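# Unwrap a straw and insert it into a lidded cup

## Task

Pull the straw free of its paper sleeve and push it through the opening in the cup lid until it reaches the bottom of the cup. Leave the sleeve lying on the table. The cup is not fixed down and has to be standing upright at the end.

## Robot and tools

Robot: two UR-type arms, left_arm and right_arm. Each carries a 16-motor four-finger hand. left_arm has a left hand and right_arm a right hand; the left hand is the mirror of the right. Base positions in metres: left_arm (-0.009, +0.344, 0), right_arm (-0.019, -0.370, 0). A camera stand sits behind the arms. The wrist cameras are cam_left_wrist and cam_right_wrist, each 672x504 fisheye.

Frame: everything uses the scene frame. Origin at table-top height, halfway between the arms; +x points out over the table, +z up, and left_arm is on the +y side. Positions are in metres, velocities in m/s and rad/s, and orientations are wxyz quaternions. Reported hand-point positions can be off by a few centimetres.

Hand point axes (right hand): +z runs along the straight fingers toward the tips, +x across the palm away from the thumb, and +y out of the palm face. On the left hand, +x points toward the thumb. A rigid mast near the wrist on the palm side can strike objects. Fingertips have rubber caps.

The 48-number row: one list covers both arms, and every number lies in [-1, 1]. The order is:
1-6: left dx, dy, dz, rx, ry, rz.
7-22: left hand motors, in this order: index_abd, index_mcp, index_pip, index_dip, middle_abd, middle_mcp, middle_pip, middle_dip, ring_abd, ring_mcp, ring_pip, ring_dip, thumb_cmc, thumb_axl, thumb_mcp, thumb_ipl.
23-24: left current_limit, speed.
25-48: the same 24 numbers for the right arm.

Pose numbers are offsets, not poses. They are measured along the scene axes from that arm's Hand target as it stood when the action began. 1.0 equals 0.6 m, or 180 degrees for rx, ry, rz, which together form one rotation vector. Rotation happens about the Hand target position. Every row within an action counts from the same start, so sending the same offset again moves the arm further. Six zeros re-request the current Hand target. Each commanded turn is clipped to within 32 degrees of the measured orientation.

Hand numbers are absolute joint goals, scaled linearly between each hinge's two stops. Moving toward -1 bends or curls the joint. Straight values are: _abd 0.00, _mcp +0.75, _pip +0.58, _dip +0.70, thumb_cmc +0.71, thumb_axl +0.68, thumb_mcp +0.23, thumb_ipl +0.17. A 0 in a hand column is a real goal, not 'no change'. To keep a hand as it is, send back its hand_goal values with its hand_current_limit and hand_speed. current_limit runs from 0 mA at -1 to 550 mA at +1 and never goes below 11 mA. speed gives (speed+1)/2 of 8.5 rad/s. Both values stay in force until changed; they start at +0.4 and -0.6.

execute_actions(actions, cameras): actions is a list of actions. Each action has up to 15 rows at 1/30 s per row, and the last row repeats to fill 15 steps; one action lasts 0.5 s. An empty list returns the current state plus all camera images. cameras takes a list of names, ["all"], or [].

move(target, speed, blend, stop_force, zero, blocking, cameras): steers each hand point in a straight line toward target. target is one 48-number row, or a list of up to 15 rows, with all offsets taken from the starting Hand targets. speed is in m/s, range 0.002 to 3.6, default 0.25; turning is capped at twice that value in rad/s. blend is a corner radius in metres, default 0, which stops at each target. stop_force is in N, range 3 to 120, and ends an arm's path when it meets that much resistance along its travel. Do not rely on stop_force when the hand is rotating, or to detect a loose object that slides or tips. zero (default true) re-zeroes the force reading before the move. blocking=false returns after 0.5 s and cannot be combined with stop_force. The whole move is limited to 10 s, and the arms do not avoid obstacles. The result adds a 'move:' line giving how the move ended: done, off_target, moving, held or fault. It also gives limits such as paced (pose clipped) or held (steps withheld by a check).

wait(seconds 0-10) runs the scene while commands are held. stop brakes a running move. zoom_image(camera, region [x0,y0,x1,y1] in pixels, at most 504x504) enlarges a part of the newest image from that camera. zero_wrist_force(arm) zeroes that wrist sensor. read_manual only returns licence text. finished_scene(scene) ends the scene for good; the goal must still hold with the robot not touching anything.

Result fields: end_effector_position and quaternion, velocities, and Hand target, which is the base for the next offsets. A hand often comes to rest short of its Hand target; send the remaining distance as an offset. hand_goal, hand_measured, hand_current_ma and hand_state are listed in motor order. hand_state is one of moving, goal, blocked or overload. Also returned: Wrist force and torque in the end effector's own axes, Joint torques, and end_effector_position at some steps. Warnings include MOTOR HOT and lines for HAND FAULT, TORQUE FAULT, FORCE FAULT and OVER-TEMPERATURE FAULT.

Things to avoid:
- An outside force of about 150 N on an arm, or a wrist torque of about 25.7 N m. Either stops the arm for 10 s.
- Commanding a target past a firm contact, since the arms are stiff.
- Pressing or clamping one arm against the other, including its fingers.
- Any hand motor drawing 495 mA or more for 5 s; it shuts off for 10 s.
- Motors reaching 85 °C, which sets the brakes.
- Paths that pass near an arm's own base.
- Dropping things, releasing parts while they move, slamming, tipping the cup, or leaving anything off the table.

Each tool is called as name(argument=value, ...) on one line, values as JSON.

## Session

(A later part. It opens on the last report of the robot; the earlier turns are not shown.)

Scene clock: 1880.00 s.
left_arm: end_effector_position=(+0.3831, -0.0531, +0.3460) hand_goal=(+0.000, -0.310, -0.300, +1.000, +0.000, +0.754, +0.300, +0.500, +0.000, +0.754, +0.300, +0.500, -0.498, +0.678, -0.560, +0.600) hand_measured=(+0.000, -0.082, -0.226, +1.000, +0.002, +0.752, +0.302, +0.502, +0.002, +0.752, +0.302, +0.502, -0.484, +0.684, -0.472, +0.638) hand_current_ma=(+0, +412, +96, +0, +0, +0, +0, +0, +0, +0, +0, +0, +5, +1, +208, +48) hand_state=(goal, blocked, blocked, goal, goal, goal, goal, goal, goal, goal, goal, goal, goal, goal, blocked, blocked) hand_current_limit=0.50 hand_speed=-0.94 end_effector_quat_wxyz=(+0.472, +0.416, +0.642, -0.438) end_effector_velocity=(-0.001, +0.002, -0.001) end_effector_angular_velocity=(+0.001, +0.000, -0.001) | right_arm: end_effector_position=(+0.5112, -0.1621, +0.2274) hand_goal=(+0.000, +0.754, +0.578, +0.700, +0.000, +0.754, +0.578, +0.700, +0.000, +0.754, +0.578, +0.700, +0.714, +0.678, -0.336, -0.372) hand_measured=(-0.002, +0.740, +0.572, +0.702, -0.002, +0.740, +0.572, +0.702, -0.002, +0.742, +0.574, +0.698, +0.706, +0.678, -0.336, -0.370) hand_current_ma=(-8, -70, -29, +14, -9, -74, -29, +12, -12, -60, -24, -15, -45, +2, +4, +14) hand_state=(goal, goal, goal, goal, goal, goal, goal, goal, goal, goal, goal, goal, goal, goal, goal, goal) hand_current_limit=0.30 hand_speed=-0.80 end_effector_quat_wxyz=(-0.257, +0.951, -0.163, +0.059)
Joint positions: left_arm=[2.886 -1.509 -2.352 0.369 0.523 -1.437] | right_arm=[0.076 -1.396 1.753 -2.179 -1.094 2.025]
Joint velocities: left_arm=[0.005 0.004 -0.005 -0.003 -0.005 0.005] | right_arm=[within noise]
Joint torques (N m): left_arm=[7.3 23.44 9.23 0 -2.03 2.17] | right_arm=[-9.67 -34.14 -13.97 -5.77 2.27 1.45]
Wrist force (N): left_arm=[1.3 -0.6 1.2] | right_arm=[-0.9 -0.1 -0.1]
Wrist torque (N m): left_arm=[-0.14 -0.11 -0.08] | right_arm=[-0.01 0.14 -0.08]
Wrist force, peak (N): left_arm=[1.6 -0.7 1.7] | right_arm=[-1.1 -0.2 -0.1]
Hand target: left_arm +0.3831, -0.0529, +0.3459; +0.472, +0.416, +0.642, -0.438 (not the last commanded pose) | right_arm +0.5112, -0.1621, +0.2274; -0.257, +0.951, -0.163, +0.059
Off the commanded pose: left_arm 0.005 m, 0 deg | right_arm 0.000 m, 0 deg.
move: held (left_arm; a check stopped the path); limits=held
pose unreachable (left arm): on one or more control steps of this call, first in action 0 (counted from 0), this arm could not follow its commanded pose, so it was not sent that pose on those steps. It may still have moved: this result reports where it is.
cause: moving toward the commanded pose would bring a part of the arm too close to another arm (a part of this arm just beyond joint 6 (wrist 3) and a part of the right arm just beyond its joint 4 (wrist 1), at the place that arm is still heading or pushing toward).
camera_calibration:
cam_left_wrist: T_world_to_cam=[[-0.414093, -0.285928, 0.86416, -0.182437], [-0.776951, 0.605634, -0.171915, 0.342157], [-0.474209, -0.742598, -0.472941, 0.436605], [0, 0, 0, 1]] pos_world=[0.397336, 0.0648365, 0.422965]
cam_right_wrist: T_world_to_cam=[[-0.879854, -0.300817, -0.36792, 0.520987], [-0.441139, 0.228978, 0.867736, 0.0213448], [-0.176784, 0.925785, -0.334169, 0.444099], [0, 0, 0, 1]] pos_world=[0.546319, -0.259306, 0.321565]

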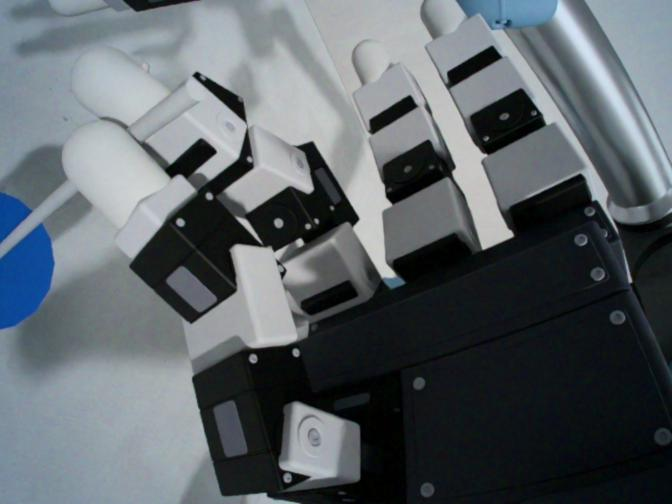

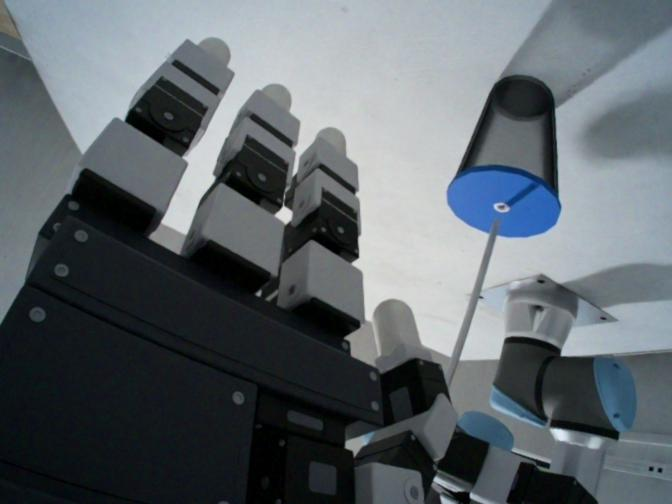

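move(target=[0,0,0,0,0,0, 0,-0.31,-0.30,1.0, 0,0.754,0.3,0.5, 0,0.754,0.3,0.5, -0.499,0.677,-0.56,0.60, 0.5,-0.94, 0.0333,-0.0833,0,0,0,0, 0,0.754,0.577,0.70, 0,0.754,0.577,0.70, 0,0.754,0.577,0.70, 0.714,0.677,-0.337,-0.373, 0.3,-0.8], speed=0.08)

move(target=[0.0028,-0.0083,0.0,0,0,0, 0,-0.31,-0.30,1.0, 0,0.754,0.3,0.5, 0,0.754,0.3,0.5, -0.499,0.677,-0.56,0.60, 0.5,-0.94, 0,0,0,0,0,0, 0,0.754,0.577,0.70, 0,0.754,0.577,0.70, 0,0.754,0.577,0.70, 0.714,0.677,-0.337,-0.373, 0.3,-0.8], speed=0.02, cameras=["all"])

zoom_image(camera="cam_right_wrist", region=[440, 160, 560, 370])

Scene clock: 1901.23 s.
left_arm: end_effector_position=(+0.3831, -0.0529, +0.3459) hand_goal=(+0.000, -0.310, -0.300, +1.000, +0.000, +0.754, +0.300, +0.500, +0.000, +0.754, +0.300, +0.500, -0.498, +0.678, -0.560, +0.600) hand_measured=(+0.000, -0.082, -0.226, +1.000, +0.002, +0.752, +0.302, +0.502, +0.002, +0.752, +0.302, +0.502, -0.484, +0.684, -0.472, +0.638) hand_current_ma=(+0, +413, +96, +0, +0, +0, +0, +0, +0, +0, +0, +0, +5, +1, +208, +48) hand_state=(goal, blocked, blocked, goal, goal, goal, goal, goal, goal, goal, goal, goal, goal, goal, blocked, blocked) hand_current_limit=0.50 hand_speed=-0.94 end_effector_quat_wxyz=(+0.472, +0.416, +0.642, -0.438) | right_arm: end_effector_position=(+0.5311, -0.2119, +0.2274) hand_goal=(+0.000, +0.754, +0.578, +0.700, +0.000, +0.754, +0.578, +0.700, +0.000, +0.754, +0.578, +0.700, +0.714, +0.678, -0.336, -0.372) hand_measured=(-0.002, +0.740, +0.572, +0.702, -0.002, +0.740, +0.572, +0.702, -0.002, +0.742, +0.574, +0.698, +0.706, +0.678, -0.336, -0.370) hand_current_ma=(-8, -70, -29, +14, -9, -74, -29, +12, -12, -60, -24, -15, -45, +2, +4, +14) hand_state=(goal, goal, goal, goal, goal, goal, goal, goal, goal, goal, goal, goal, goal, goal, goal, goal) hand_current_limit=0.30 hand_speed=-0.80 end_effector_quat_wxyz=(-0.257, +0.951, -0.163, +0.059)
Joint positions: left_arm=[2.887 -1.508 -2.353 0.368 0.522 -1.436] | right_arm=[-0.016 -1.386 1.729 -2.117 -1.073 1.924]
Joint torques (N m): left_arm=[9.02 24.86 8.28 0.22 -1.8 2.32] | right_arm=[-8.46 -20.76 -29.37 -0.28 2.31 -1.68]
Wrist force (N): left_arm=[1.3 -0.7 1.0] | right_arm=[-0.3 -0.4 -0.1]
Wrist torque (N m): left_arm=[-0.14 -0.12 -0.08] | right_arm=[-0.06 0.09 0.06]
Wrist force, peak (N): left_arm=[1.6 -0.9 1.4] | right_arm=[-1.1 -0.5 -0.1]
Hand target: left_arm +0.3831, -0.0529, +0.3459; +0.472, +0.416, +0.642, -0.438 | right_arm +0.5311, -0.2121, +0.2274; -0.257, +0.951, -0.163, +0.059
Off the commanded pose: left_arm 0.000 m, 0 deg | right_arm 0.000 m, 0 deg.
move: done

Scene clock: 1902.03 s.
left_arm: end_effector_position=(+0.3847, -0.0577, +0.3459) hand_goal=(+0.000, -0.310, -0.300, +1.000, +0.000, +0.754, +0.300, +0.500, +0.000, +0.754, +0.300, +0.500, -0.498, +0.678, -0.560, +0.600) hand_measured=(+0.000, -0.082, -0.226, +1.000, +0.002, +0.752, +0.302, +0.502, +0.002, +0.752, +0.302, +0.502, -0.484, +0.684, -0.472, +0.638) hand_current_ma=(+0, +412, +96, +0, +0, +0, +0, +0, +0, +0, +0, +0, +5, +1, +208, +48) hand_state=(goal, blocked, blocked, goal, goal, goal, goal, goal, goal, goal, goal, goal, goal, goal, blocked, blocked) hand_current_limit=0.50 hand_speed=-0.94 end_effector_quat_wxyz=(+0.472, +0.416, +0.642, -0.438) | right_arm: end_effector_position=(+0.5311, -0.2121, +0.2274) hand_goal=(+0.000, +0.754, +0.578, +0.700, +0.000, +0.754, +0.578, +0.700, +0.000, +0.754, +0.578, +0.700, +0.714, +0.678, -0.336, -0.372) hand_measured=(-0.002, +0.740, +0.572, +0.702, -0.002, +0.740, +0.572, +0.702, -0.002, +0.742, +0.574, +0.698, +0.706, +0.678, -0.336, -0.370) hand_current_ma=(-8, -70, -29, +14, -9, -74, -29, +12, -12, -60, -24, -15, -45, +2, +4, +14) hand_state=(goal, goal, goal, goal, goal, goal, goal, goal, goal, goal, goal, goal, goal, goal, goal, goal) hand_current_limit=0.30 hand_speed=-0.80 end_effector_quat_wxyz=(-0.257, +0.951, -0.163, +0.059)
Joint positions: left_arm=[2.873 -1.522 -2.341 0.378 0.535 -1.446] | right_arm=[-0.016 -1.386 1.728 -2.117 -1.073 1.923]
Joint torques (N m): left_arm=[-9.63 7.05 23.79 3.98 0.83 -2.2] | right_arm=[-9.68 -21.41 -29.33 -0.02 2.32 -1.77]
Wrist force (N): left_arm=[1.4 -0.9 1.6] | right_arm=[-0.6 -0.1 -0.4]
Wrist torque (N m): left_arm=[-0.21 -0.11 0.04] | right_arm=[0.00 0.12 0.04]
Wrist force, peak (N): left_arm=[1.4 -0.9 1.6] | right_arm=[-0.9 -0.1 -0.3]
Hand target: left_arm +0.3847, -0.0579, +0.3459; +0.472, +0.416, +0.642, -0.438 | right_arm +0.5311, -0.2121, +0.2274; -0.257, +0.951, -0.163, +0.059
Off the commanded pose: left_arm 0.000 m, 0 deg | right_arm 0.000 m, 0 deg.
move: done
camera_calibration:
cam_left_wrist: T_world_to_cam=[[-0.414047, -0.286012, 0.864154, -0.183056], [-0.777023, 0.605552, -0.171878, 0.346109], [-0.474131, -0.742634, -0.472964, 0.433834], [0, 0, 0, 1]] pos_world=[0.398835, 0.0602368, 0.422865]
cam_right_wrist: T_world_to_cam=[[-0.879854, -0.300817, -0.36792, 0.523544], [-0.441139, 0.228978, 0.867736, 0.0416164], [-0.176784, 0.925785, -0.334169, 0.493924], [0, 0, 0, 1]] pos_world=[0.566319, -0.309306, 0.321565]

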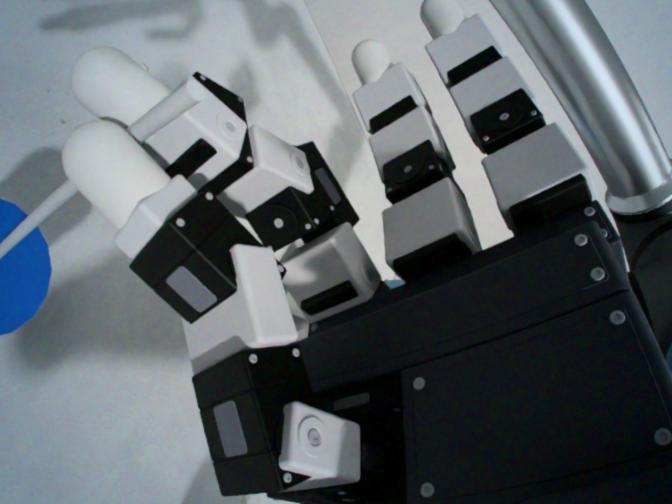

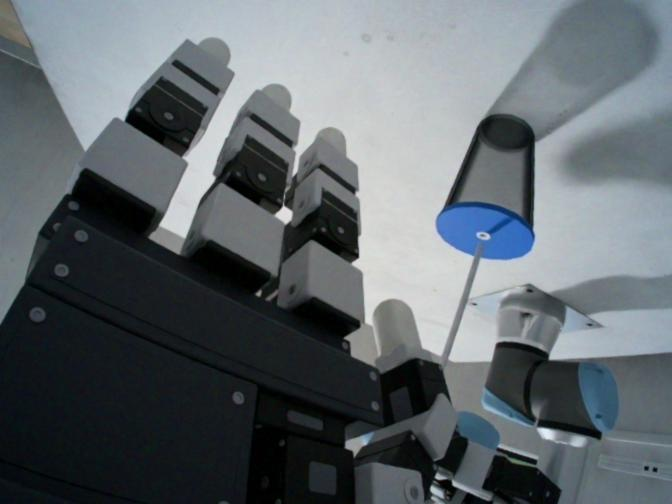

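Scaled by 2.400 from the camera's 672x504 image, which has a finer 960x720 frame.

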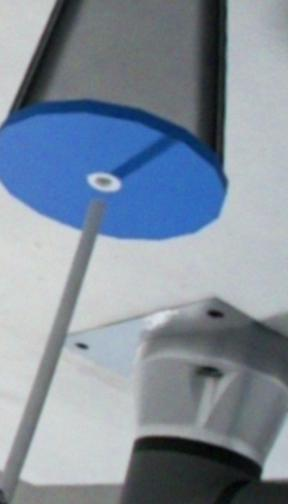

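zoom_image(camera="cam_right_wrist", region=[455, 210, 510, 265])

zoom_image(camera="cam_left_wrist", region=[0, 202, 70, 272])

Scaled by 9.164 from the camera's 672x504 image, which has a finer 960x720 frame.

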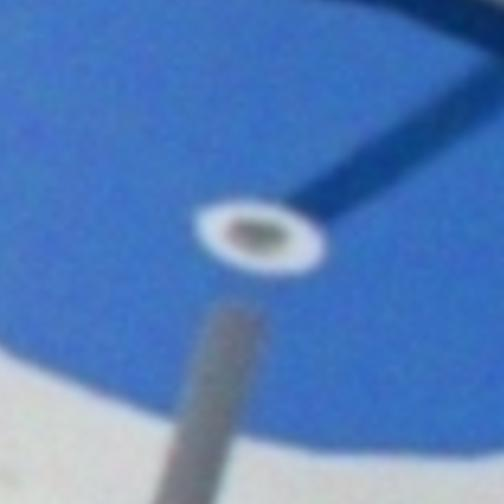

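Scaled by 7.200 from the camera's 672x504 image, which has a finer 960x720 frame.

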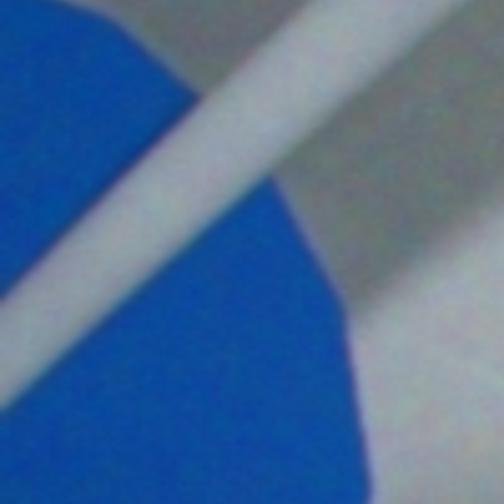

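move(target=[-0.0004,0,-0.0133,0,0,0, 0,-0.31,-0.30,1.0, 0,0.754,0.3,0.5, 0,0.754,0.3,0.5, -0.499,0.677,-0.56,0.60, 0.5,-0.94, 0,0,0,0,0,0, 0,0.754,0.577,0.70, 0,0.754,0.577,0.70, 0,0.754,0.577,0.70, 0.714,0.677,-0.337,-0.373, 0.3,-0.8], speed=0.015, stop_force=3, cameras=["cam_right_wrist"])

zoom_image(camera="cam_right_wrist", region=[460, 215, 505, 260])

Scene clock: 1931.83 s.
left_arm: end_effector_position=(+0.3845, -0.0579, +0.3379) hand_goal=(+0.000, -0.310, -0.300, +1.000, +0.000, +0.754, +0.300, +0.500, +0.000, +0.754, +0.300, +0.500, -0.498, +0.678, -0.560, +0.600) hand_measured=(+0.000, -0.082, -0.226, +1.000, +0.002, +0.752, +0.302, +0.502, +0.002, +0.752, +0.302, +0.502, -0.484, +0.684, -0.472, +0.638) hand_current_ma=(+0, +412, +96, +0, +0, +0, +0, +0, +0, +0, +0, +0, +5, +1, +208, +48) hand_state=(goal, blocked, blocked, goal, goal, goal, goal, goal, goal, goal, goal, goal, goal, goal, blocked, blocked) hand_current_limit=0.50 hand_speed=-0.94 end_effector_quat_wxyz=(+0.472, +0.416, +0.642, -0.438) | right_arm: end_effector_position=(+0.5311, -0.2121, +0.2274) hand_goal=(+0.000, +0.754, +0.578, +0.700, +0.000, +0.754, +0.578, +0.700, +0.000, +0.754, +0.578, +0.700, +0.714, +0.678, -0.336, -0.372) hand_measured=(-0.002, +0.740, +0.572, +0.702, -0.002, +0.740, +0.572, +0.702, -0.002, +0.742, +0.574, +0.698, +0.706, +0.678, -0.336, -0.370) hand_current_ma=(-8, -70, -29, +14, -9, -74, -29, +12, -12, -60, -24, -15, -45, +2, +4, +14) hand_state=(goal, goal, goal, goal, goal, goal, goal, goal, goal, goal, goal, goal, goal, goal, goal, goal) hand_current_limit=0.30 hand_speed=-0.80 end_effector_quat_wxyz=(-0.257, +0.951, -0.163, +0.059)
Joint positions: left_arm=[2.872 -1.54 -2.352 0.407 0.536 -1.446] | right_arm=[-0.016 -1.386 1.728 -2.117 -1.073 1.923]
Joint torques (N m): left_arm=[-9.42 6.82 7.69 4.2 1.02 -2.49] | right_arm=[-9.22 -20.92 -29.74 -0.17 2.29 -1.62]
Wrist force (N): left_arm=[1.2 -0.8 1.3] | right_arm=[-0.8 -0.4 -0.3]
Wrist torque (N m): left_arm=[-0.16 -0.09 0.02] | right_arm=[-0.04 0.15 0.01]
Wrist force, peak (N): left_arm=[1.6 -0.7 1.5] | right_arm=[-1.0 -0.2 -0.2]
Hand target: left_arm +0.3845, -0.0579, +0.3379; +0.472, +0.416, +0.642, -0.438 | right_arm +0.5311, -0.2121, +0.2274; -0.257, +0.951, -0.163, +0.059
Off the commanded pose: left_arm 0.000 m, 0 deg | right_arm 0.000 m, 0 deg.
move: done
camera_calibration:
cam_right_wrist: T_world_to_cam=[[-0.879854, -0.300817, -0.36792, 0.523544], [-0.441139, 0.228978, 0.867736, 0.0416164], [-0.176784, 0.925785, -0.334169, 0.493924], [0, 0, 0, 1]] pos_world=[0.566319, -0.309306, 0.321565]
Images, in order (width x height): cam_right_wrist 672x504.

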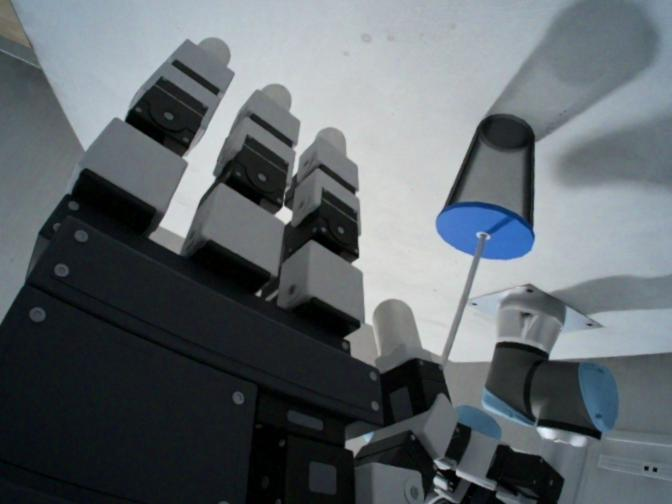

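Scaled by 11.200 from the camera's 672x504 image, which has a finer 960x720 frame.

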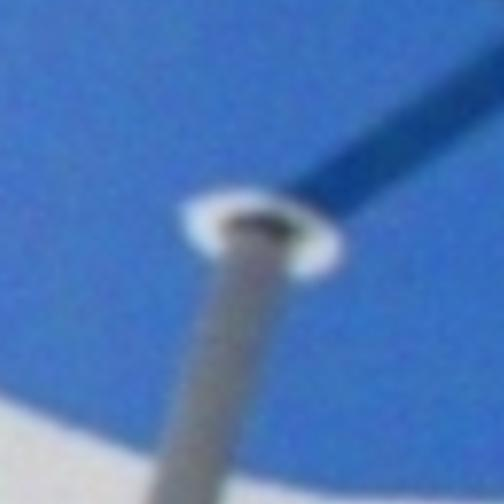

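move(target=[-0.0002,0.0002,-0.006,0,0,0, 0,-0.31,-0.30,1.0, 0,0.754,0.3,0.5, 0,0.754,0.3,0.5, -0.499,0.677,-0.56,0.60, 0.5,-0.94, 0,0,0,0,0,0, 0,0.754,0.577,0.70, 0,0.754,0.577,0.70, 0,0.754,0.577,0.70, 0.714,0.677,-0.337,-0.373, 0.3,-0.8], speed=0.008, stop_force=3, cameras=["cam_right_wrist"])

zoom_image(camera="cam_right_wrist", region=[460, 215, 505, 260])

Scene clock: 1943.30 s.
left_arm: end_effector_position=(+0.3844, -0.0578, +0.3344) hand_goal=(+0.000, -0.310, -0.300, +1.000, +0.000, +0.754, +0.300, +0.500, +0.000, +0.754, +0.300, +0.500, -0.498, +0.678, -0.560, +0.600) hand_measured=(-0.020, -0.082, -0.226, +1.000, +0.002, +0.752, +0.302, +0.502, +0.002, +0.752, +0.302, +0.502, -0.490, +0.682, -0.472, +0.638) hand_current_ma=(-6, +413, +96, +0, +0, +0, +0, +0, +0, +0, +0, +0, +1, +0, +208, +48) hand_state=(goal, blocked, blocked, goal, goal, goal, goal, goal, goal, goal, goal, goal, goal, goal, blocked, blocked) hand_current_limit=0.50 hand_speed=-0.94 end_effector_quat_wxyz=(+0.472, +0.416, +0.642, -0.438) | right_arm: end_effector_position=(+0.5311, -0.2121, +0.2274) hand_goal=(+0.000, +0.754, +0.578, +0.700, +0.000, +0.754, +0.578, +0.700, +0.000, +0.754, +0.578, +0.700, +0.714, +0.678, -0.336, -0.372) hand_measured=(-0.002, +0.740, +0.572, +0.702, -0.002, +0.740, +0.572, +0.702, -0.002, +0.742, +0.574, +0.698, +0.706, +0.678, -0.336, -0.370) hand_current_ma=(-8, -70, -29, +14, -9, -74, -29, +12, -12, -60, -24, -15, -45, +2, +4, +14) hand_state=(goal, goal, goal, goal, goal, goal, goal, goal, goal, goal, goal, goal, goal, goal, goal, goal) hand_current_limit=0.30 hand_speed=-0.80 end_effector_quat_wxyz=(-0.257, +0.951, -0.163, +0.059)
Joint positions: left_arm=[2.873 -1.548 -2.357 0.42 0.536 -1.446] | right_arm=[-0.016 -1.386 1.728 -2.117 -1.073 1.923]
Joint torques (N m): left_arm=[6.08 14.43 11.81 0.18 -1.73 1.93] | right_arm=[-9.64 -21.62 -30.02 -0.13 2.24 -1.64]
Wrist force (N): left_arm=[-1.9 -1.1 1.1] | right_arm=[-0.6 -0.2 0.0]
Wrist torque (N m): left_arm=[-0.20 0.00 0.04] | right_arm=[-0.04 0.11 0.04]
Wrist force, peak (N): left_arm=[-2.2 -1.4 0.8] | right_arm=[-1.1 -0.4 -0.1]
Hand target: left_arm +0.3844, -0.0578, +0.3344; +0.472, +0.416, +0.642, -0.438 | right_arm +0.5311, -0.2121, +0.2274; -0.257, +0.951, -0.163, +0.059
Off the commanded pose: left_arm 0.000 m, 0 deg | right_arm 0.000 m, 0 deg.
move: contact (left_arm)
camera_calibration:
cam_right_wrist: T_world_to_cam=[[-0.879854, -0.300817, -0.36792, 0.523544], [-0.441139, 0.228978, 0.867736, 0.0416164], [-0.176784, 0.925785, -0.334169, 0.493924], [0, 0, 0, 1]] pos_world=[0.566319, -0.309306, 0.321565]
Images, in order (width x height): cam_right_wrist 672x504.

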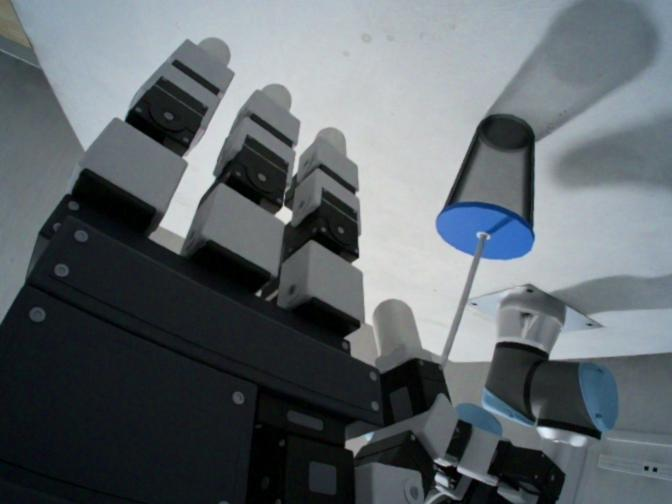

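Scaled by 11.200 from the camera's 672x504 image, which has a finer 960x720 frame.

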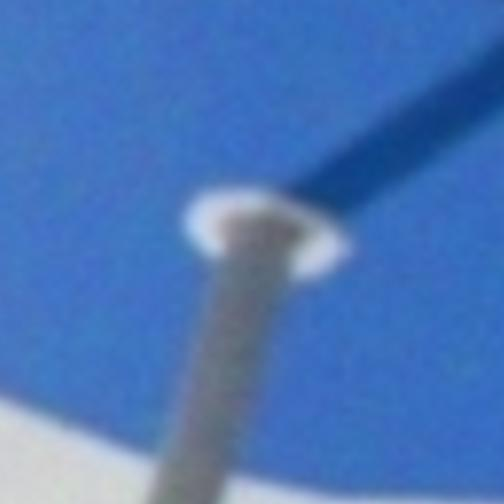

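move(target=[-0.0005,-0.0008,0.0035,0,0,0, 0,-0.31,-0.30,1.0, 0,0.754,0.3,0.5, 0,0.754,0.3,0.5, -0.499,0.677,-0.56,0.60, 0.5,-0.94, 0,0,0,0,0,0, 0,0.754,0.577,0.70, 0,0.754,0.577,0.70, 0,0.754,0.577,0.70, 0.714,0.677,-0.337,-0.373, 0.3,-0.8], speed=0.008, cameras=["all"])

zoom_image(camera="cam_right_wrist", region=[460, 215, 505, 260])

zoom_image(camera="cam_left_wrist", region=[0, 202, 70, 272])

Scene clock: 1973.83 s.
left_arm: end_effector_position=(+0.3841, -0.0582, +0.3364) hand_goal=(+0.000, -0.310, -0.300, +1.000, +0.000, +0.754, +0.300, +0.500, +0.000, +0.754, +0.300, +0.500, -0.498, +0.678, -0.560, +0.600) hand_measured=(-0.004, -0.082, -0.226, +1.000, +0.002, +0.752, +0.302, +0.502, +0.002, +0.752, +0.302, +0.502, -0.484, +0.684, -0.472, +0.638) hand_current_ma=(+0, +412, +96, +0, +0, +0, +0, +0, +0, +0, +0, +0, +4, +1, +208, +48) hand_state=(goal, blocked, blocked, goal, goal, goal, goal, goal, goal, goal, goal, goal, goal, goal, blocked, blocked) hand_current_limit=0.50 hand_speed=-0.94 end_effector_quat_wxyz=(+0.472, +0.416, +0.642, -0.438) | right_arm: end_effector_position=(+0.5311, -0.2121, +0.2274) hand_goal=(+0.000, +0.754, +0.578, +0.700, +0.000, +0.754, +0.578, +0.700, +0.000, +0.754, +0.578, +0.700, +0.714, +0.678, -0.336, -0.372) hand_measured=(-0.002, +0.740, +0.572, +0.702, -0.002, +0.740, +0.572, +0.702, -0.002, +0.742, +0.574, +0.698, +0.706, +0.678, -0.336, -0.370) hand_current_ma=(-8, -70, -29, +14, -9, -74, -29, +12, -12, -60, -24, -15, -45, +2, +4, +14) hand_state=(goal, goal, goal, goal, goal, goal, goal, goal, goal, goal, goal, goal, goal, goal, goal, goal) hand_current_limit=0.30 hand_speed=-0.80 end_effector_quat_wxyz=(-0.257, +0.951, -0.163, +0.059)
Joint positions: left_arm=[2.871 -1.543 -2.354 0.414 0.537 -1.447] | right_arm=[-0.016 -1.386 1.728 -2.117 -1.073 1.923]
Joint torques (N m): left_arm=[-9.43 24.24 26.3 0.29 0.87 -2.32] | right_arm=[-9.7 -20.16 -29.74 -0.29 2.18 -1.61]
Wrist force (N): left_arm=[1.1 -0.6 1.5] | right_arm=[-0.7 -0.3 0.0]
Wrist torque (N m): left_arm=[-0.15 -0.07 0.00] | right_arm=[-0.04 0.14 0.02]
Wrist force, peak (N): left_arm=[-2.2 -1.3 1.0] | right_arm=[-0.9 -0.5 -0.4]
Hand target: left_arm +0.3841, -0.0583, +0.3365; +0.472, +0.416, +0.642, -0.438 | right_arm +0.5311, -0.2121, +0.2274; -0.257, +0.951, -0.163, +0.059
Off the commanded pose: left_arm 0.000 m, 0 deg | right_arm 0.000 m, 0 deg.
move: done
camera_calibration:
cam_left_wrist: T_world_to_cam=[[-0.414047, -0.286012, 0.864154, -0.175238], [-0.777023, 0.605552, -0.171878, 0.344313], [-0.474131, -0.742634, -0.472964, 0.428685], [0, 0, 0, 1]] pos_world=[0.398235, 0.0597368, 0.413365]
cam_right_wrist: T_world_to_cam=[[-0.879854, -0.300817, -0.36792, 0.523544], [-0.441139, 0.228978, 0.867736, 0.0416164], [-0.176784, 0.925785, -0.334169, 0.493924], [0, 0, 0, 1]] pos_world=[0.566319, -0.309306, 0.321565]

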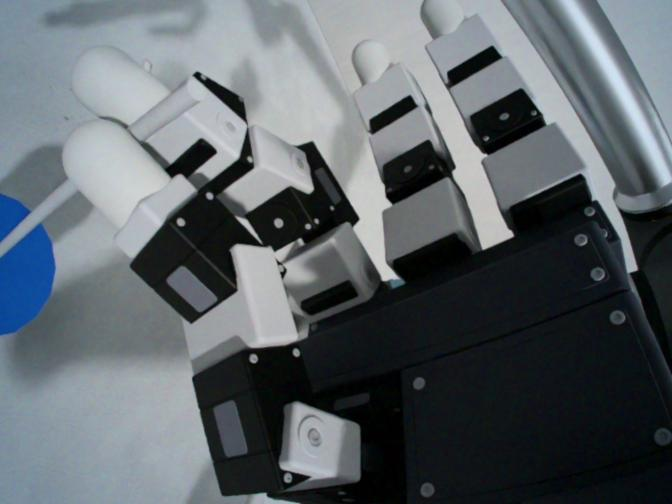

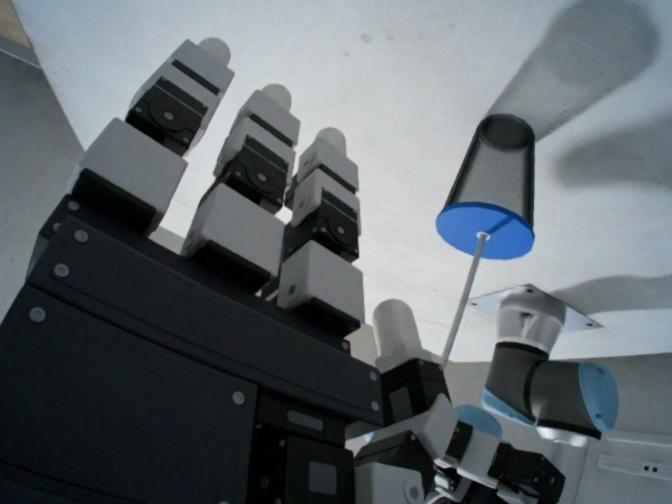

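Scaled by 11.200 from the camera's 672x504 image, which has a finer 960x720 frame.

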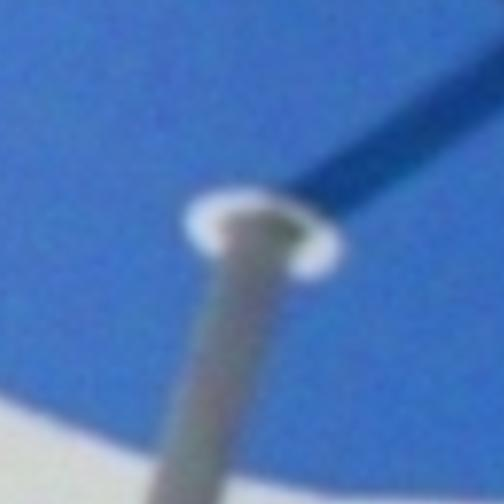

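Scaled by 7.200 from the camera's 672x504 image, which has a finer 960x720 frame.

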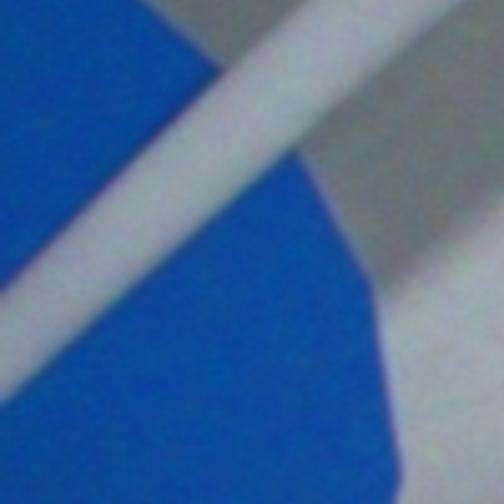

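move(target=[0,0,-0.01,0,0,0, 0,-0.31,-0.30,1.0, 0,0.754,0.3,0.5, 0,0.754,0.3,0.5, -0.499,0.677,-0.56,0.60, 0.5,-0.94, 0,0,0,0,0,0, 0,0.754,0.577,0.70, 0,0.754,0.577,0.70, 0,0.754,0.577,0.70, 0.714,0.677,-0.337,-0.373, 0.3,-0.8], speed=0.008, stop_force=3, cameras=["cam_right_wrist"])

zoom_image(camera="cam_right_wrist", region=[460, 215, 505, 260])

Scene clock: 1981.77 s.
left_arm: end_effector_position=(+0.3841, -0.0583, +0.3347) hand_goal=(+0.000, -0.310, -0.300, +1.000, +0.000, +0.754, +0.300, +0.500, +0.000, +0.754, +0.300, +0.500, -0.498, +0.678, -0.560, +0.600) hand_measured=(-0.016, -0.082, -0.226, +1.000, +0.002, +0.752, +0.302, +0.502, +0.002, +0.752, +0.302, +0.502, -0.490, +0.682, -0.472, +0.638) hand_current_ma=(-5, +413, +96, +0, +0, +0, +0, +0, +0, +0, +0, +0, +1, +0, +208, +48) hand_state=(goal, blocked, blocked, goal, goal, goal, goal, goal, goal, goal, goal, goal, goal, goal, blocked, blocked) hand_current_limit=0.50 hand_speed=-0.94 end_effector_quat_wxyz=(+0.472, +0.416, +0.642, -0.438) | right_arm: end_effector_position=(+0.5311, -0.2121, +0.2274) hand_goal=(+0.000, +0.754, +0.578, +0.700, +0.000, +0.754, +0.578, +0.700, +0.000, +0.754, +0.578, +0.700, +0.714, +0.678, -0.336, -0.372) hand_measured=(-0.002, +0.740, +0.572, +0.702, -0.002, +0.740, +0.572, +0.702, -0.002, +0.742, +0.574, +0.698, +0.706, +0.678, -0.336, -0.370) hand_current_ma=(-8, -70, -29, +14, -9, -74, -29, +12, -12, -60, -24, -15, -45, +2, +4, +14) hand_state=(goal, goal, goal, goal, goal, goal, goal, goal, goal, goal, goal, goal, goal, goal, goal, goal) hand_current_limit=0.30 hand_speed=-0.80 end_effector_quat_wxyz=(-0.257, +0.951, -0.163, +0.059)
Joint positions: left_arm=[2.871 -1.547 -2.356 0.42 0.537 -1.447] | right_arm=[-0.016 -1.386 1.728 -2.117 -1.073 1.923]
Joint torques (N m): left_arm=[-9.13 24.58 23.83 -0.15 0.63 0.02] | right_arm=[-9.52 -21.13 -28.83 -0.09 2.24 -1.36]
Wrist force (N): left_arm=[-0.1 -1.0 1.3] | right_arm=[-0.8 -0.2 0.0]
Wrist torque (N m): left_arm=[-0.20 -0.07 0.05] | right_arm=[-0.04 0.14 0.02]
Wrist force, peak (N): left_arm=[1.5 -0.7 1.7] | right_arm=[-1.1 -0.2 -0.1]
Hand target: left_arm +0.3841, -0.0583, +0.3347; +0.472, +0.416, +0.642, -0.438 (not the last commanded pose) | right_arm +0.5311, -0.2121, +0.2274; -0.257, +0.951, -0.163, +0.059
Off the commanded pose: left_arm 0.004 m, 0 deg | right_arm 0.000 m, 0 deg.
move: contact (left_arm)
camera_calibration:
cam_right_wrist: T_world_to_cam=[[-0.879854, -0.300817, -0.36792, 0.523544], [-0.441139, 0.228978, 0.867736, 0.0416164], [-0.176784, 0.925785, -0.334169, 0.493924], [0, 0, 0, 1]] pos_world=[0.566319, -0.309306, 0.321565]
Images, in order (width x height): cam_right_wrist 672x504.

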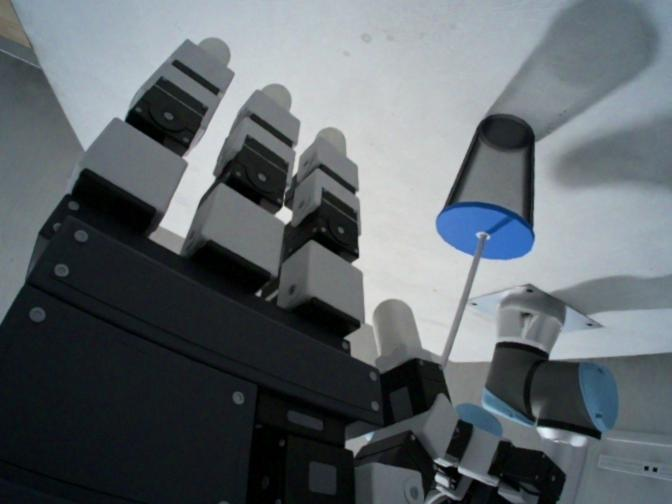

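Scaled by 11.200 from the camera's 672x504 image, which has a finer 960x720 frame.

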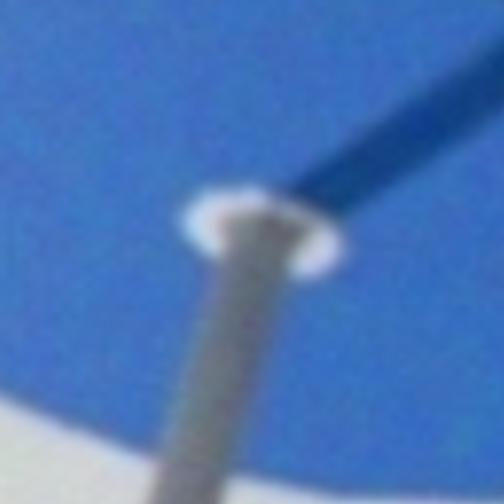

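move(target=[-0.00035,-0.00045,0.0022,0,0,0, 0,-0.31,-0.30,1.0, 0,0.754,0.3,0.5, 0,0.754,0.3,0.5, -0.499,0.677,-0.56,0.60, 0.5,-0.94, 0,0,0,0,0,0, 0,0.754,0.577,0.70, 0,0.754,0.577,0.70, 0,0.754,0.577,0.70, 0.714,0.677,-0.337,-0.373, 0.3,-0.8], speed=0.008, cameras=[])

move(target=[0,0,-0.01,0,0,0, 0,-0.31,-0.30,1.0, 0,0.754,0.3,0.5, 0,0.754,0.3,0.5, -0.499,0.677,-0.56,0.60, 0.5,-0.94, 0,0,0,0,0,0, 0,0.754,0.577,0.70, 0,0.754,0.577,0.70, 0,0.754,0.577,0.70, 0.714,0.677,-0.337,-0.373, 0.3,-0.8], speed=0.008, stop_force=3, cameras=["cam_right_wrist"])

zoom_image(camera="cam_right_wrist", region=[460, 215, 505, 260])

Scene clock: 2003.93 s.
left_arm: end_effector_position=(+0.3839, -0.0585, +0.3360) hand_goal=(+0.000, -0.310, -0.300, +1.000, +0.000, +0.754, +0.300, +0.500, +0.000, +0.754, +0.300, +0.500, -0.498, +0.678, -0.560, +0.600) hand_measured=(-0.004, -0.082, -0.226, +1.000, +0.002, +0.752, +0.302, +0.502, +0.002, +0.752, +0.302, +0.502, -0.486, +0.682, -0.472, +0.638) hand_current_ma=(+0, +412, +96, +0, +0, +0, +0, +0, +0, +0, +0, +0, +4, +1, +208, +48) hand_state=(goal, blocked, blocked, goal, goal, goal, goal, goal, goal, goal, goal, goal, goal, goal, blocked, blocked) hand_current_limit=0.50 hand_speed=-0.94 end_effector_quat_wxyz=(+0.472, +0.416, +0.642, -0.438) | right_arm: end_effector_position=(+0.5311, -0.2121, +0.2274) hand_goal=(+0.000, +0.754, +0.578, +0.700, +0.000, +0.754, +0.578, +0.700, +0.000, +0.754, +0.578, +0.700, +0.714, +0.678, -0.336, -0.372) hand_measured=(-0.002, +0.740, +0.572, +0.702, -0.002, +0.740, +0.572, +0.702, -0.002, +0.742, +0.574, +0.698, +0.706, +0.678, -0.336, -0.370) hand_current_ma=(-8, -70, -29, +14, -9, -74, -29, +12, -12, -60, -24, -15, -45, +2, +4, +14) hand_state=(goal, goal, goal, goal, goal, goal, goal, goal, goal, goal, goal, goal, goal, goal, goal, goal) hand_current_limit=0.30 hand_speed=-0.80 end_effector_quat_wxyz=(-0.257, +0.951, -0.163, +0.059)
Joint positions: left_arm=[2.87 -1.545 -2.354 0.416 0.538 -1.448] | right_arm=[-0.016 -1.386 1.728 -2.117 -1.073 1.923]
Joint torques (N m): left_arm=[-9.49 25.84 24.96 0.13 0.74 -2.39] | right_arm=[-9.42 -21.64 -29.63 -0.14 2.32 -1.38]
Wrist force (N): left_arm=[1.4 -0.8 1.5] | right_arm=[-0.5 -0.2 -0.3]
Wrist torque (N m): left_arm=[-0.18 -0.11 0.03] | right_arm=[-0.01 0.11 0.05]
Wrist force, peak (N): left_arm=[1.4 -0.8 1.5] | right_arm=[-0.8 -0.6 -0.2]
Hand target: left_arm +0.3839, -0.0585, +0.3361; +0.472, +0.416, +0.642, -0.438 | right_arm +0.5311, -0.2121, +0.2274; -0.257, +0.951, -0.163, +0.059
Off the commanded pose: left_arm 0.000 m, 0 deg | right_arm 0.000 m, 0 deg.
move: done
No camera images: "cameras" was empty.

Scene clock: 2005.30 s.
left_arm: end_effector_position=(+0.3839, -0.0585, +0.3345) hand_goal=(+0.000, -0.310, -0.300, +1.000, +0.000, +0.754, +0.300, +0.500, +0.000, +0.754, +0.300, +0.500, -0.498, +0.678, -0.560, +0.600) hand_measured=(-0.018, -0.082, -0.226, +1.000, +0.002, +0.752, +0.302, +0.502, +0.002, +0.752, +0.302, +0.502, -0.492, +0.680, -0.472, +0.638) hand_current_ma=(-5, +412, +96, +0, +0, +0, +0, +0, +0, +0, +0, +0, +1, +0, +208, +48) hand_state=(goal, blocked, blocked, goal, goal, goal, goal, goal, goal, goal, goal, goal, goal, goal, blocked, blocked) hand_current_limit=0.50 hand_speed=-0.94 end_effector_quat_wxyz=(+0.472, +0.416, +0.642, -0.438) | right_arm: end_effector_position=(+0.5311, -0.2121, +0.2274) hand_goal=(+0.000, +0.754, +0.578, +0.700, +0.000, +0.754, +0.578, +0.700, +0.000, +0.754, +0.578, +0.700, +0.714, +0.678, -0.336, -0.372) hand_measured=(-0.002, +0.740, +0.572, +0.702, -0.002, +0.740, +0.572, +0.702, -0.002, +0.742, +0.574, +0.698, +0.706, +0.678, -0.336, -0.370) hand_current_ma=(-8, -70, -29, +14, -9, -74, -29, +12, -12, -60, -24, -15, -45, +2, +4, +14) hand_state=(goal, goal, goal, goal, goal, goal, goal, goal, goal, goal, goal, goal, goal, goal, goal, goal) hand_current_limit=0.30 hand_speed=-0.80 end_effector_quat_wxyz=(-0.257, +0.951, -0.163, +0.059)
Joint positions: left_arm=[2.87 -1.548 -2.356 0.421 0.538 -1.448] | right_arm=[-0.016 -1.386 1.728 -2.117 -1.073 1.923]
Joint torques (N m): left_arm=[-7.8 25.71 24.19 -0.39 0.72 -0.96] | right_arm=[-8.71 -21.25 -29.28 -0.23 2.24 -1.56]
Wrist force (N): left_arm=[-0.4 -0.9 1.2] | right_arm=[-0.8 -0.2 0.0]
Wrist torque (N m): left_arm=[-0.19 -0.05 0.02] | right_arm=[-0.04 0.14 0.03]
Wrist force, peak (N): left_arm=[-1.9 -1.6 0.9] | right_arm=[-1.0 -0.4 -0.2]
Hand target: left_arm +0.3839, -0.0585, +0.3345; +0.472, +0.416, +0.642, -0.438 (not the last commanded pose) | right_arm +0.5311, -0.2121, +0.2274; -0.257, +0.951, -0.163, +0.059
Off the commanded pose: left_arm 0.004 m, 0 deg | right_arm 0.000 m, 0 deg.
move: contact (left_arm)
camera_calibration:
cam_right_wrist: T_world_to_cam=[[-0.879854, -0.300817, -0.36792, 0.523544], [-0.441139, 0.228978, 0.867736, 0.0416164], [-0.176784, 0.925785, -0.334169, 0.493924], [0, 0, 0, 1]] pos_world=[0.566319, -0.309306, 0.321565]
Images, in order (width x height): cam_right_wrist 672x504.

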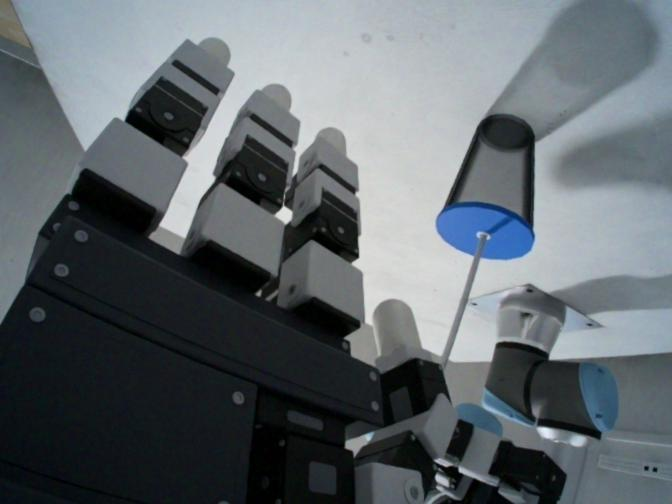

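Scaled by 11.200 from the camera's 672x504 image, which has a finer 960x720 frame.

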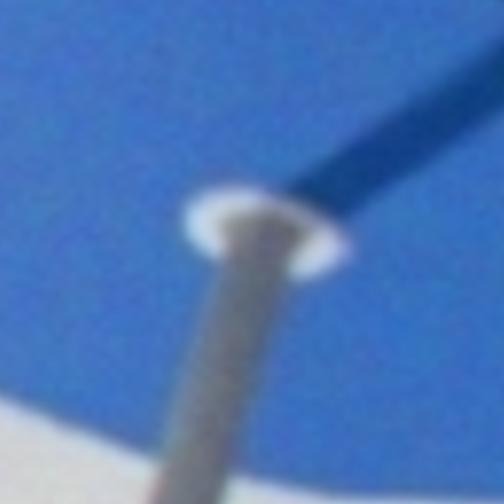

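move(target=[-0.00035,-0.00045,0.005,0,0,0, 0,-0.31,-0.30,1.0, 0,0.754,0.3,0.5, 0,0.754,0.3,0.5, -0.499,0.677,-0.56,0.60, 0.6,-0.94, 0,0,0,0,0,0, 0,0.754,0.577,0.70, 0,0.754,0.577,0.70, 0,0.754,0.577,0.70, 0.714,0.677,-0.337,-0.373, 0.3,-0.8], speed=0.01, cameras=["cam_right_wrist"])

zoom_image(camera="cam_right_wrist", region=[465, 220, 501, 256])

move(target=[0,0,-0.012,0,0,0, 0,-0.31,-0.30,1.0, 0,0.754,0.3,0.5, 0,0.754,0.3,0.5, -0.499,0.677,-0.56,0.60, 0.6,-0.94, 0,0,0,0,0,0, 0,0.754,0.577,0.70, 0,0.754,0.577,0.70, 0,0.754,0.577,0.70, 0.714,0.677,-0.337,-0.373, 0.3,-0.8], speed=0.008, stop_force=3, cameras=["cam_right_wrist"])

zoom_image(camera="cam_right_wrist", region=[465, 220, 501, 256])

Scene clock: 2038.07 s.
left_arm: end_effector_position=(+0.3837, -0.0588, +0.3374) hand_goal=(+0.000, -0.310, -0.300, +1.000, +0.000, +0.754, +0.300, +0.500, +0.000, +0.754, +0.300, +0.500, -0.498, +0.678, -0.560, +0.600) hand_measured=(-0.002, -0.082, -0.226, +1.000, +0.002, +0.752, +0.302, +0.502, +0.002, +0.752, +0.302, +0.502, -0.486, +0.682, -0.472, +0.638) hand_current_ma=(+0, +440, +96, +0, +0, +0, +0, +0, +0, +0, +0, +0, +3, +1, +208, +48) hand_state=(goal, blocked, blocked, goal, goal, goal, goal, goal, goal, goal, goal, goal, goal, goal, blocked, blocked) hand_current_limit=0.60 hand_speed=-0.94 end_effector_quat_wxyz=(+0.472, +0.416, +0.642, -0.438) | right_arm: end_effector_position=(+0.5311, -0.2121, +0.2274) hand_goal=(+0.000, +0.754, +0.578, +0.700, +0.000, +0.754, +0.578, +0.700, +0.000, +0.754, +0.578, +0.700, +0.714, +0.678, -0.336, -0.372) hand_measured=(-0.002, +0.740, +0.572, +0.702, -0.002, +0.740, +0.572, +0.702, -0.002, +0.742, +0.574, +0.698, +0.706, +0.678, -0.336, -0.370) hand_current_ma=(-8, -70, -29, +14, -9, -74, -29, +12, -12, -60, -24, -15, -45, +2, +4, +14) hand_state=(goal, goal, goal, goal, goal, goal, goal, goal, goal, goal, goal, goal, goal, goal, goal, goal) hand_current_limit=0.30 hand_speed=-0.80 end_effector_quat_wxyz=(-0.257, +0.951, -0.163, +0.059)
Joint positions: left_arm=[2.869 -1.542 -2.352 0.412 0.539 -1.448] | right_arm=[-0.016 -1.386 1.728 -2.117 -1.073 1.923]
Joint torques (N m): left_arm=[-9.16 25.85 23.3 0.45 0.72 -2.53] | right_arm=[-9.12 -20.81 -29.28 -0.1 2.12 -1.45]
Wrist force (N): left_arm=[1.3 -0.8 1.5] | right_arm=[-0.8 -0.1 -0.3]
Wrist torque (N m): left_arm=[-0.18 -0.10 0.03] | right_arm=[-0.01 0.15 0.03]
Wrist force, peak (N): left_arm=[1.6 -0.7 1.3] | right_arm=[-1.0 -0.4 -0.2]
Hand target: left_arm +0.3837, -0.0588, +0.3375; +0.472, +0.416, +0.642, -0.438 | right_arm +0.5311, -0.2121, +0.2274; -0.257, +0.951, -0.163, +0.059
Off the commanded pose: left_arm 0.000 m, 0 deg | right_arm 0.000 m, 0 deg.
move: done
camera_calibration:
cam_right_wrist: T_world_to_cam=[[-0.879854, -0.300817, -0.36792, 0.523544], [-0.441139, 0.228978, 0.867736, 0.0416164], [-0.176784, 0.925785, -0.334169, 0.493924], [0, 0, 0, 1]] pos_world=[0.566319, -0.309306, 0.321565]
Images, in order (width x height): cam_right_wrist 672x504.

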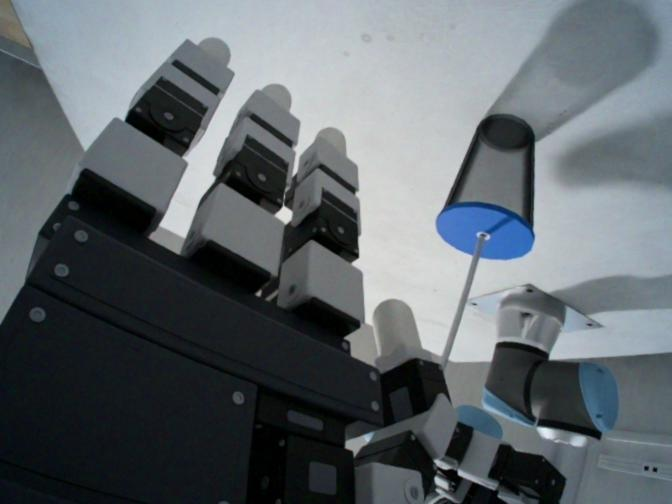

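Scaled by 14.000 from the camera's 672x504 image, which has a finer 960x720 frame.

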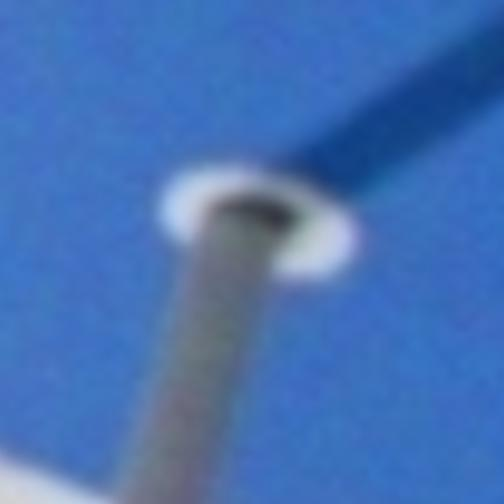

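Scene clock: 2039.50 s.
left_arm: end_effector_position=(+0.3836, -0.0588, +0.3355) hand_goal=(+0.000, -0.310, -0.300, +1.000, +0.000, +0.754, +0.300, +0.500, +0.000, +0.754, +0.300, +0.500, -0.498, +0.678, -0.560, +0.600) hand_measured=(-0.018, -0.082, -0.226, +1.000, +0.002, +0.752, +0.302, +0.502, +0.002, +0.752, +0.302, +0.502, -0.492, +0.680, -0.472, +0.638) hand_current_ma=(-5, +440, +96, +0, +0, +0, +0, +0, +0, +0, +0, +0, +1, +0, +208, +48) hand_state=(goal, blocked, blocked, goal, goal, goal, goal, goal, goal, goal, goal, goal, goal, goal, blocked, blocked) hand_current_limit=0.60 hand_speed=-0.94 end_effector_quat_wxyz=(+0.472, +0.416, +0.642, -0.438) | right_arm: end_effector_position=(+0.5311, -0.2121, +0.2274) hand_goal=(+0.000, +0.754, +0.578, +0.700, +0.000, +0.754, +0.578, +0.700, +0.000, +0.754, +0.578, +0.700, +0.714, +0.678, -0.336, -0.372) hand_measured=(-0.002, +0.740, +0.572, +0.702, -0.002, +0.740, +0.572, +0.702, -0.002, +0.742, +0.574, +0.698, +0.706, +0.678, -0.336, -0.370) hand_current_ma=(-8, -70, -29, +14, -9, -74, -29, +12, -12, -60, -24, -15, -45, +2, +4, +14) hand_state=(goal, goal, goal, goal, goal, goal, goal, goal, goal, goal, goal, goal, goal, goal, goal, goal) hand_current_limit=0.30 hand_speed=-0.80 end_effector_quat_wxyz=(-0.257, +0.951, -0.163, +0.059)
Joint positions: left_arm=[2.869 -1.546 -2.355 0.419 0.539 -1.448] | right_arm=[-0.016 -1.386 1.728 -2.117 -1.073 1.923]
Joint torques (N m): left_arm=[-9.5 25.59 24.2 -0.22 0.76 0.11] | right_arm=[-9.49 -21.52 -29.24 -0.08 2.13 -1.34]
Wrist force (N): left_arm=[-0.1 -0.8 1.0] | right_arm=[-0.7 -0.4 -0.3]
Wrist torque (N m): left_arm=[-0.14 -0.08 0.04] | right_arm=[-0.04 0.13 0.03]
Wrist force, peak (N): left_arm=[-1.7 -1.3 1.1] | right_arm=[-1.1 -0.1 -0.2]
Hand target: left_arm +0.3836, -0.0588, +0.3355; +0.472, +0.416, +0.642, -0.438 (not the last commanded pose) | right_arm +0.5311, -0.2121, +0.2274; -0.257, +0.951, -0.163, +0.059
Off the commanded pose: left_arm 0.005 m, 0 deg | right_arm 0.000 m, 0 deg.
move: contact (left_arm)
camera_calibration:
cam_right_wrist: T_world_to_cam=[[-0.879854, -0.300817, -0.36792, 0.523544], [-0.441139, 0.228978, 0.867736, 0.0416164], [-0.176784, 0.925785, -0.334169, 0.493924], [0, 0, 0, 1]] pos_world=[0.566319, -0.309306, 0.321565]
Images, in order (width x height): cam_right_wrist 672x504.

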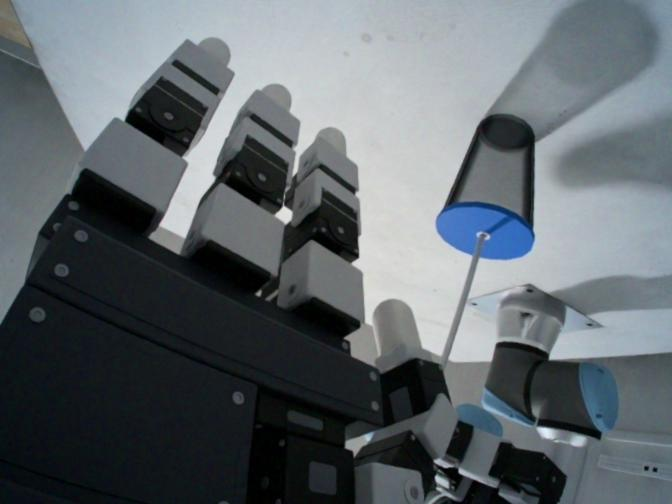

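Scaled by 14.000 from the camera's 672x504 image, which has a finer 960x720 frame.

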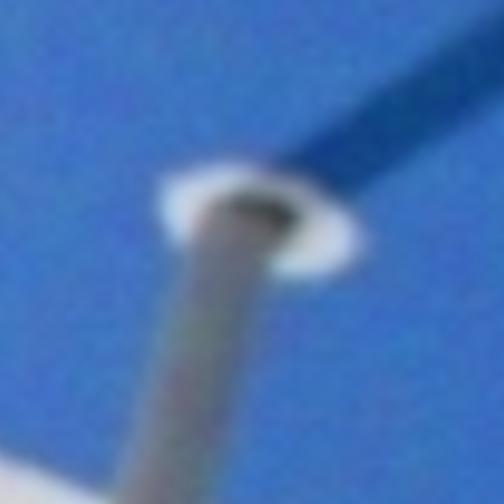

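move(target=[-0.0012,-0.0011,0.005,0,0,0, 0,-0.31,-0.30,1.0, 0,0.754,0.3,0.5, 0,0.754,0.3,0.5, -0.499,0.677,-0.56,0.60, 0.6,-0.94, 0,0,0,0,0,0, 0,0.754,0.577,0.70, 0,0.754,0.577,0.70, 0,0.754,0.577,0.70, 0.714,0.677,-0.337,-0.373, 0.3,-0.8], speed=0.01, cameras=["cam_right_wrist"])

zoom_image(camera="cam_right_wrist", region=[465, 220, 501, 256])

Scene clock: 2096.93 s.
left_arm: end_effector_position=(+0.3830, -0.0594, +0.3384) hand_goal=(+0.000, -0.310, -0.300, +1.000, +0.000, +0.754, +0.300, +0.500, +0.000, +0.754, +0.300, +0.500, -0.498, +0.678, -0.560, +0.600) hand_measured=(-0.002, -0.082, -0.226, +1.000, +0.002, +0.752, +0.302, +0.502, +0.002, +0.752, +0.302, +0.502, -0.486, +0.682, -0.472, +0.638) hand_current_ma=(+0, +440, +96, +0, +0, +0, +0, +0, +0, +0, +0, +0, +3, +1, +208, +48) hand_state=(goal, blocked, blocked, goal, goal, goal, goal, goal, goal, goal, goal, goal, goal, goal, blocked, blocked) hand_current_limit=0.60 hand_speed=-0.94 end_effector_quat_wxyz=(+0.472, +0.416, +0.642, -0.438) | right_arm: end_effector_position=(+0.5311, -0.2121, +0.2274) hand_goal=(+0.000, +0.754, +0.578, +0.700, +0.000, +0.754, +0.578, +0.700, +0.000, +0.754, +0.578, +0.700, +0.714, +0.678, -0.336, -0.372) hand_measured=(-0.002, +0.740, +0.572, +0.702, -0.002, +0.740, +0.572, +0.702, -0.002, +0.742, +0.574, +0.698, +0.706, +0.678, -0.336, -0.370) hand_current_ma=(-8, -70, -29, +14, -9, -74, -29, +12, -12, -60, -24, -15, -45, +2, +4, +14) hand_state=(goal, goal, goal, goal, goal, goal, goal, goal, goal, goal, goal, goal, goal, goal, goal, goal) hand_current_limit=0.30 hand_speed=-0.80 end_effector_quat_wxyz=(-0.257, +0.951, -0.163, +0.059)
Joint positions: left_arm=[2.866 -1.54 -2.351 0.41 0.542 -1.45] | right_arm=[-0.016 -1.386 1.728 -2.117 -1.073 1.923]
Joint torques (N m): left_arm=[-9.19 25.65 26.51 0.08 0.88 -2.44] | right_arm=[-8.82 -20.73 -28.63 -0.02 2.07 -1.47]
Wrist force (N): left_arm=[1.4 -0.5 1.0] | right_arm=[-0.7 -0.3 -0.5]
Wrist torque (N m): left_arm=[-0.11 -0.12 0.02] | right_arm=[-0.01 0.15 0.03]
Wrist force, peak (N): left_arm=[1.5 -0.9 1.6] | right_arm=[-1.0 -0.2 -0.3]
Hand target: left_arm +0.3829, -0.0594, +0.3385; +0.472, +0.416, +0.642, -0.438 | right_arm +0.5311, -0.2121, +0.2274; -0.257, +0.951, -0.163, +0.059
Off the commanded pose: left_arm 0.000 m, 0 deg | right_arm 0.000 m, 0 deg.
move: done
camera_calibration:
cam_right_wrist: T_world_to_cam=[[-0.879854, -0.300817, -0.36792, 0.523544], [-0.441139, 0.228978, 0.867736, 0.0416164], [-0.176784, 0.925785, -0.334169, 0.493924], [0, 0, 0, 1]] pos_world=[0.566319, -0.309306, 0.321565]
Images, in order (width x height): cam_right_wrist 672x504.

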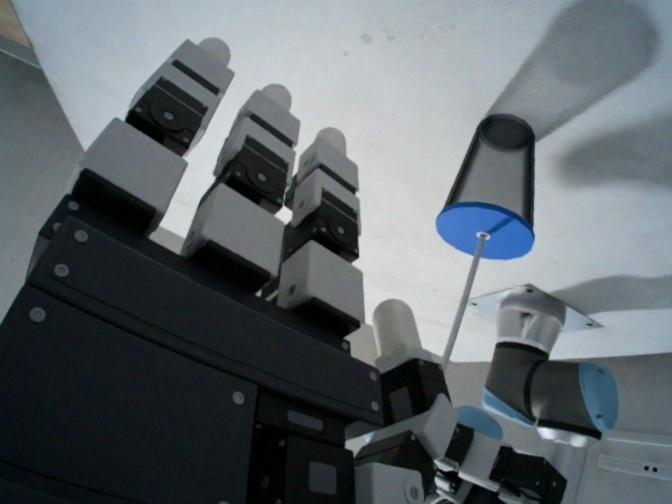

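Scaled by 14.000 from the camera's 672x504 image, which has a finer 960x720 frame.

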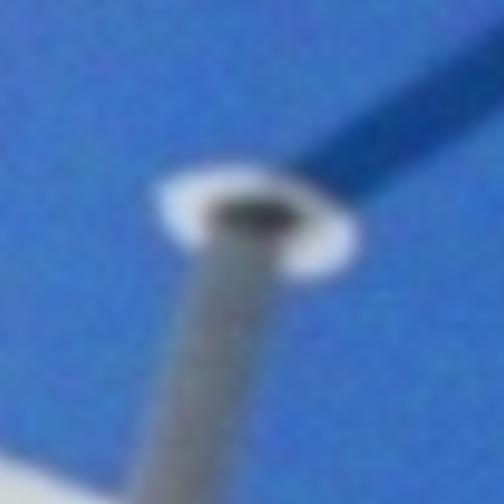

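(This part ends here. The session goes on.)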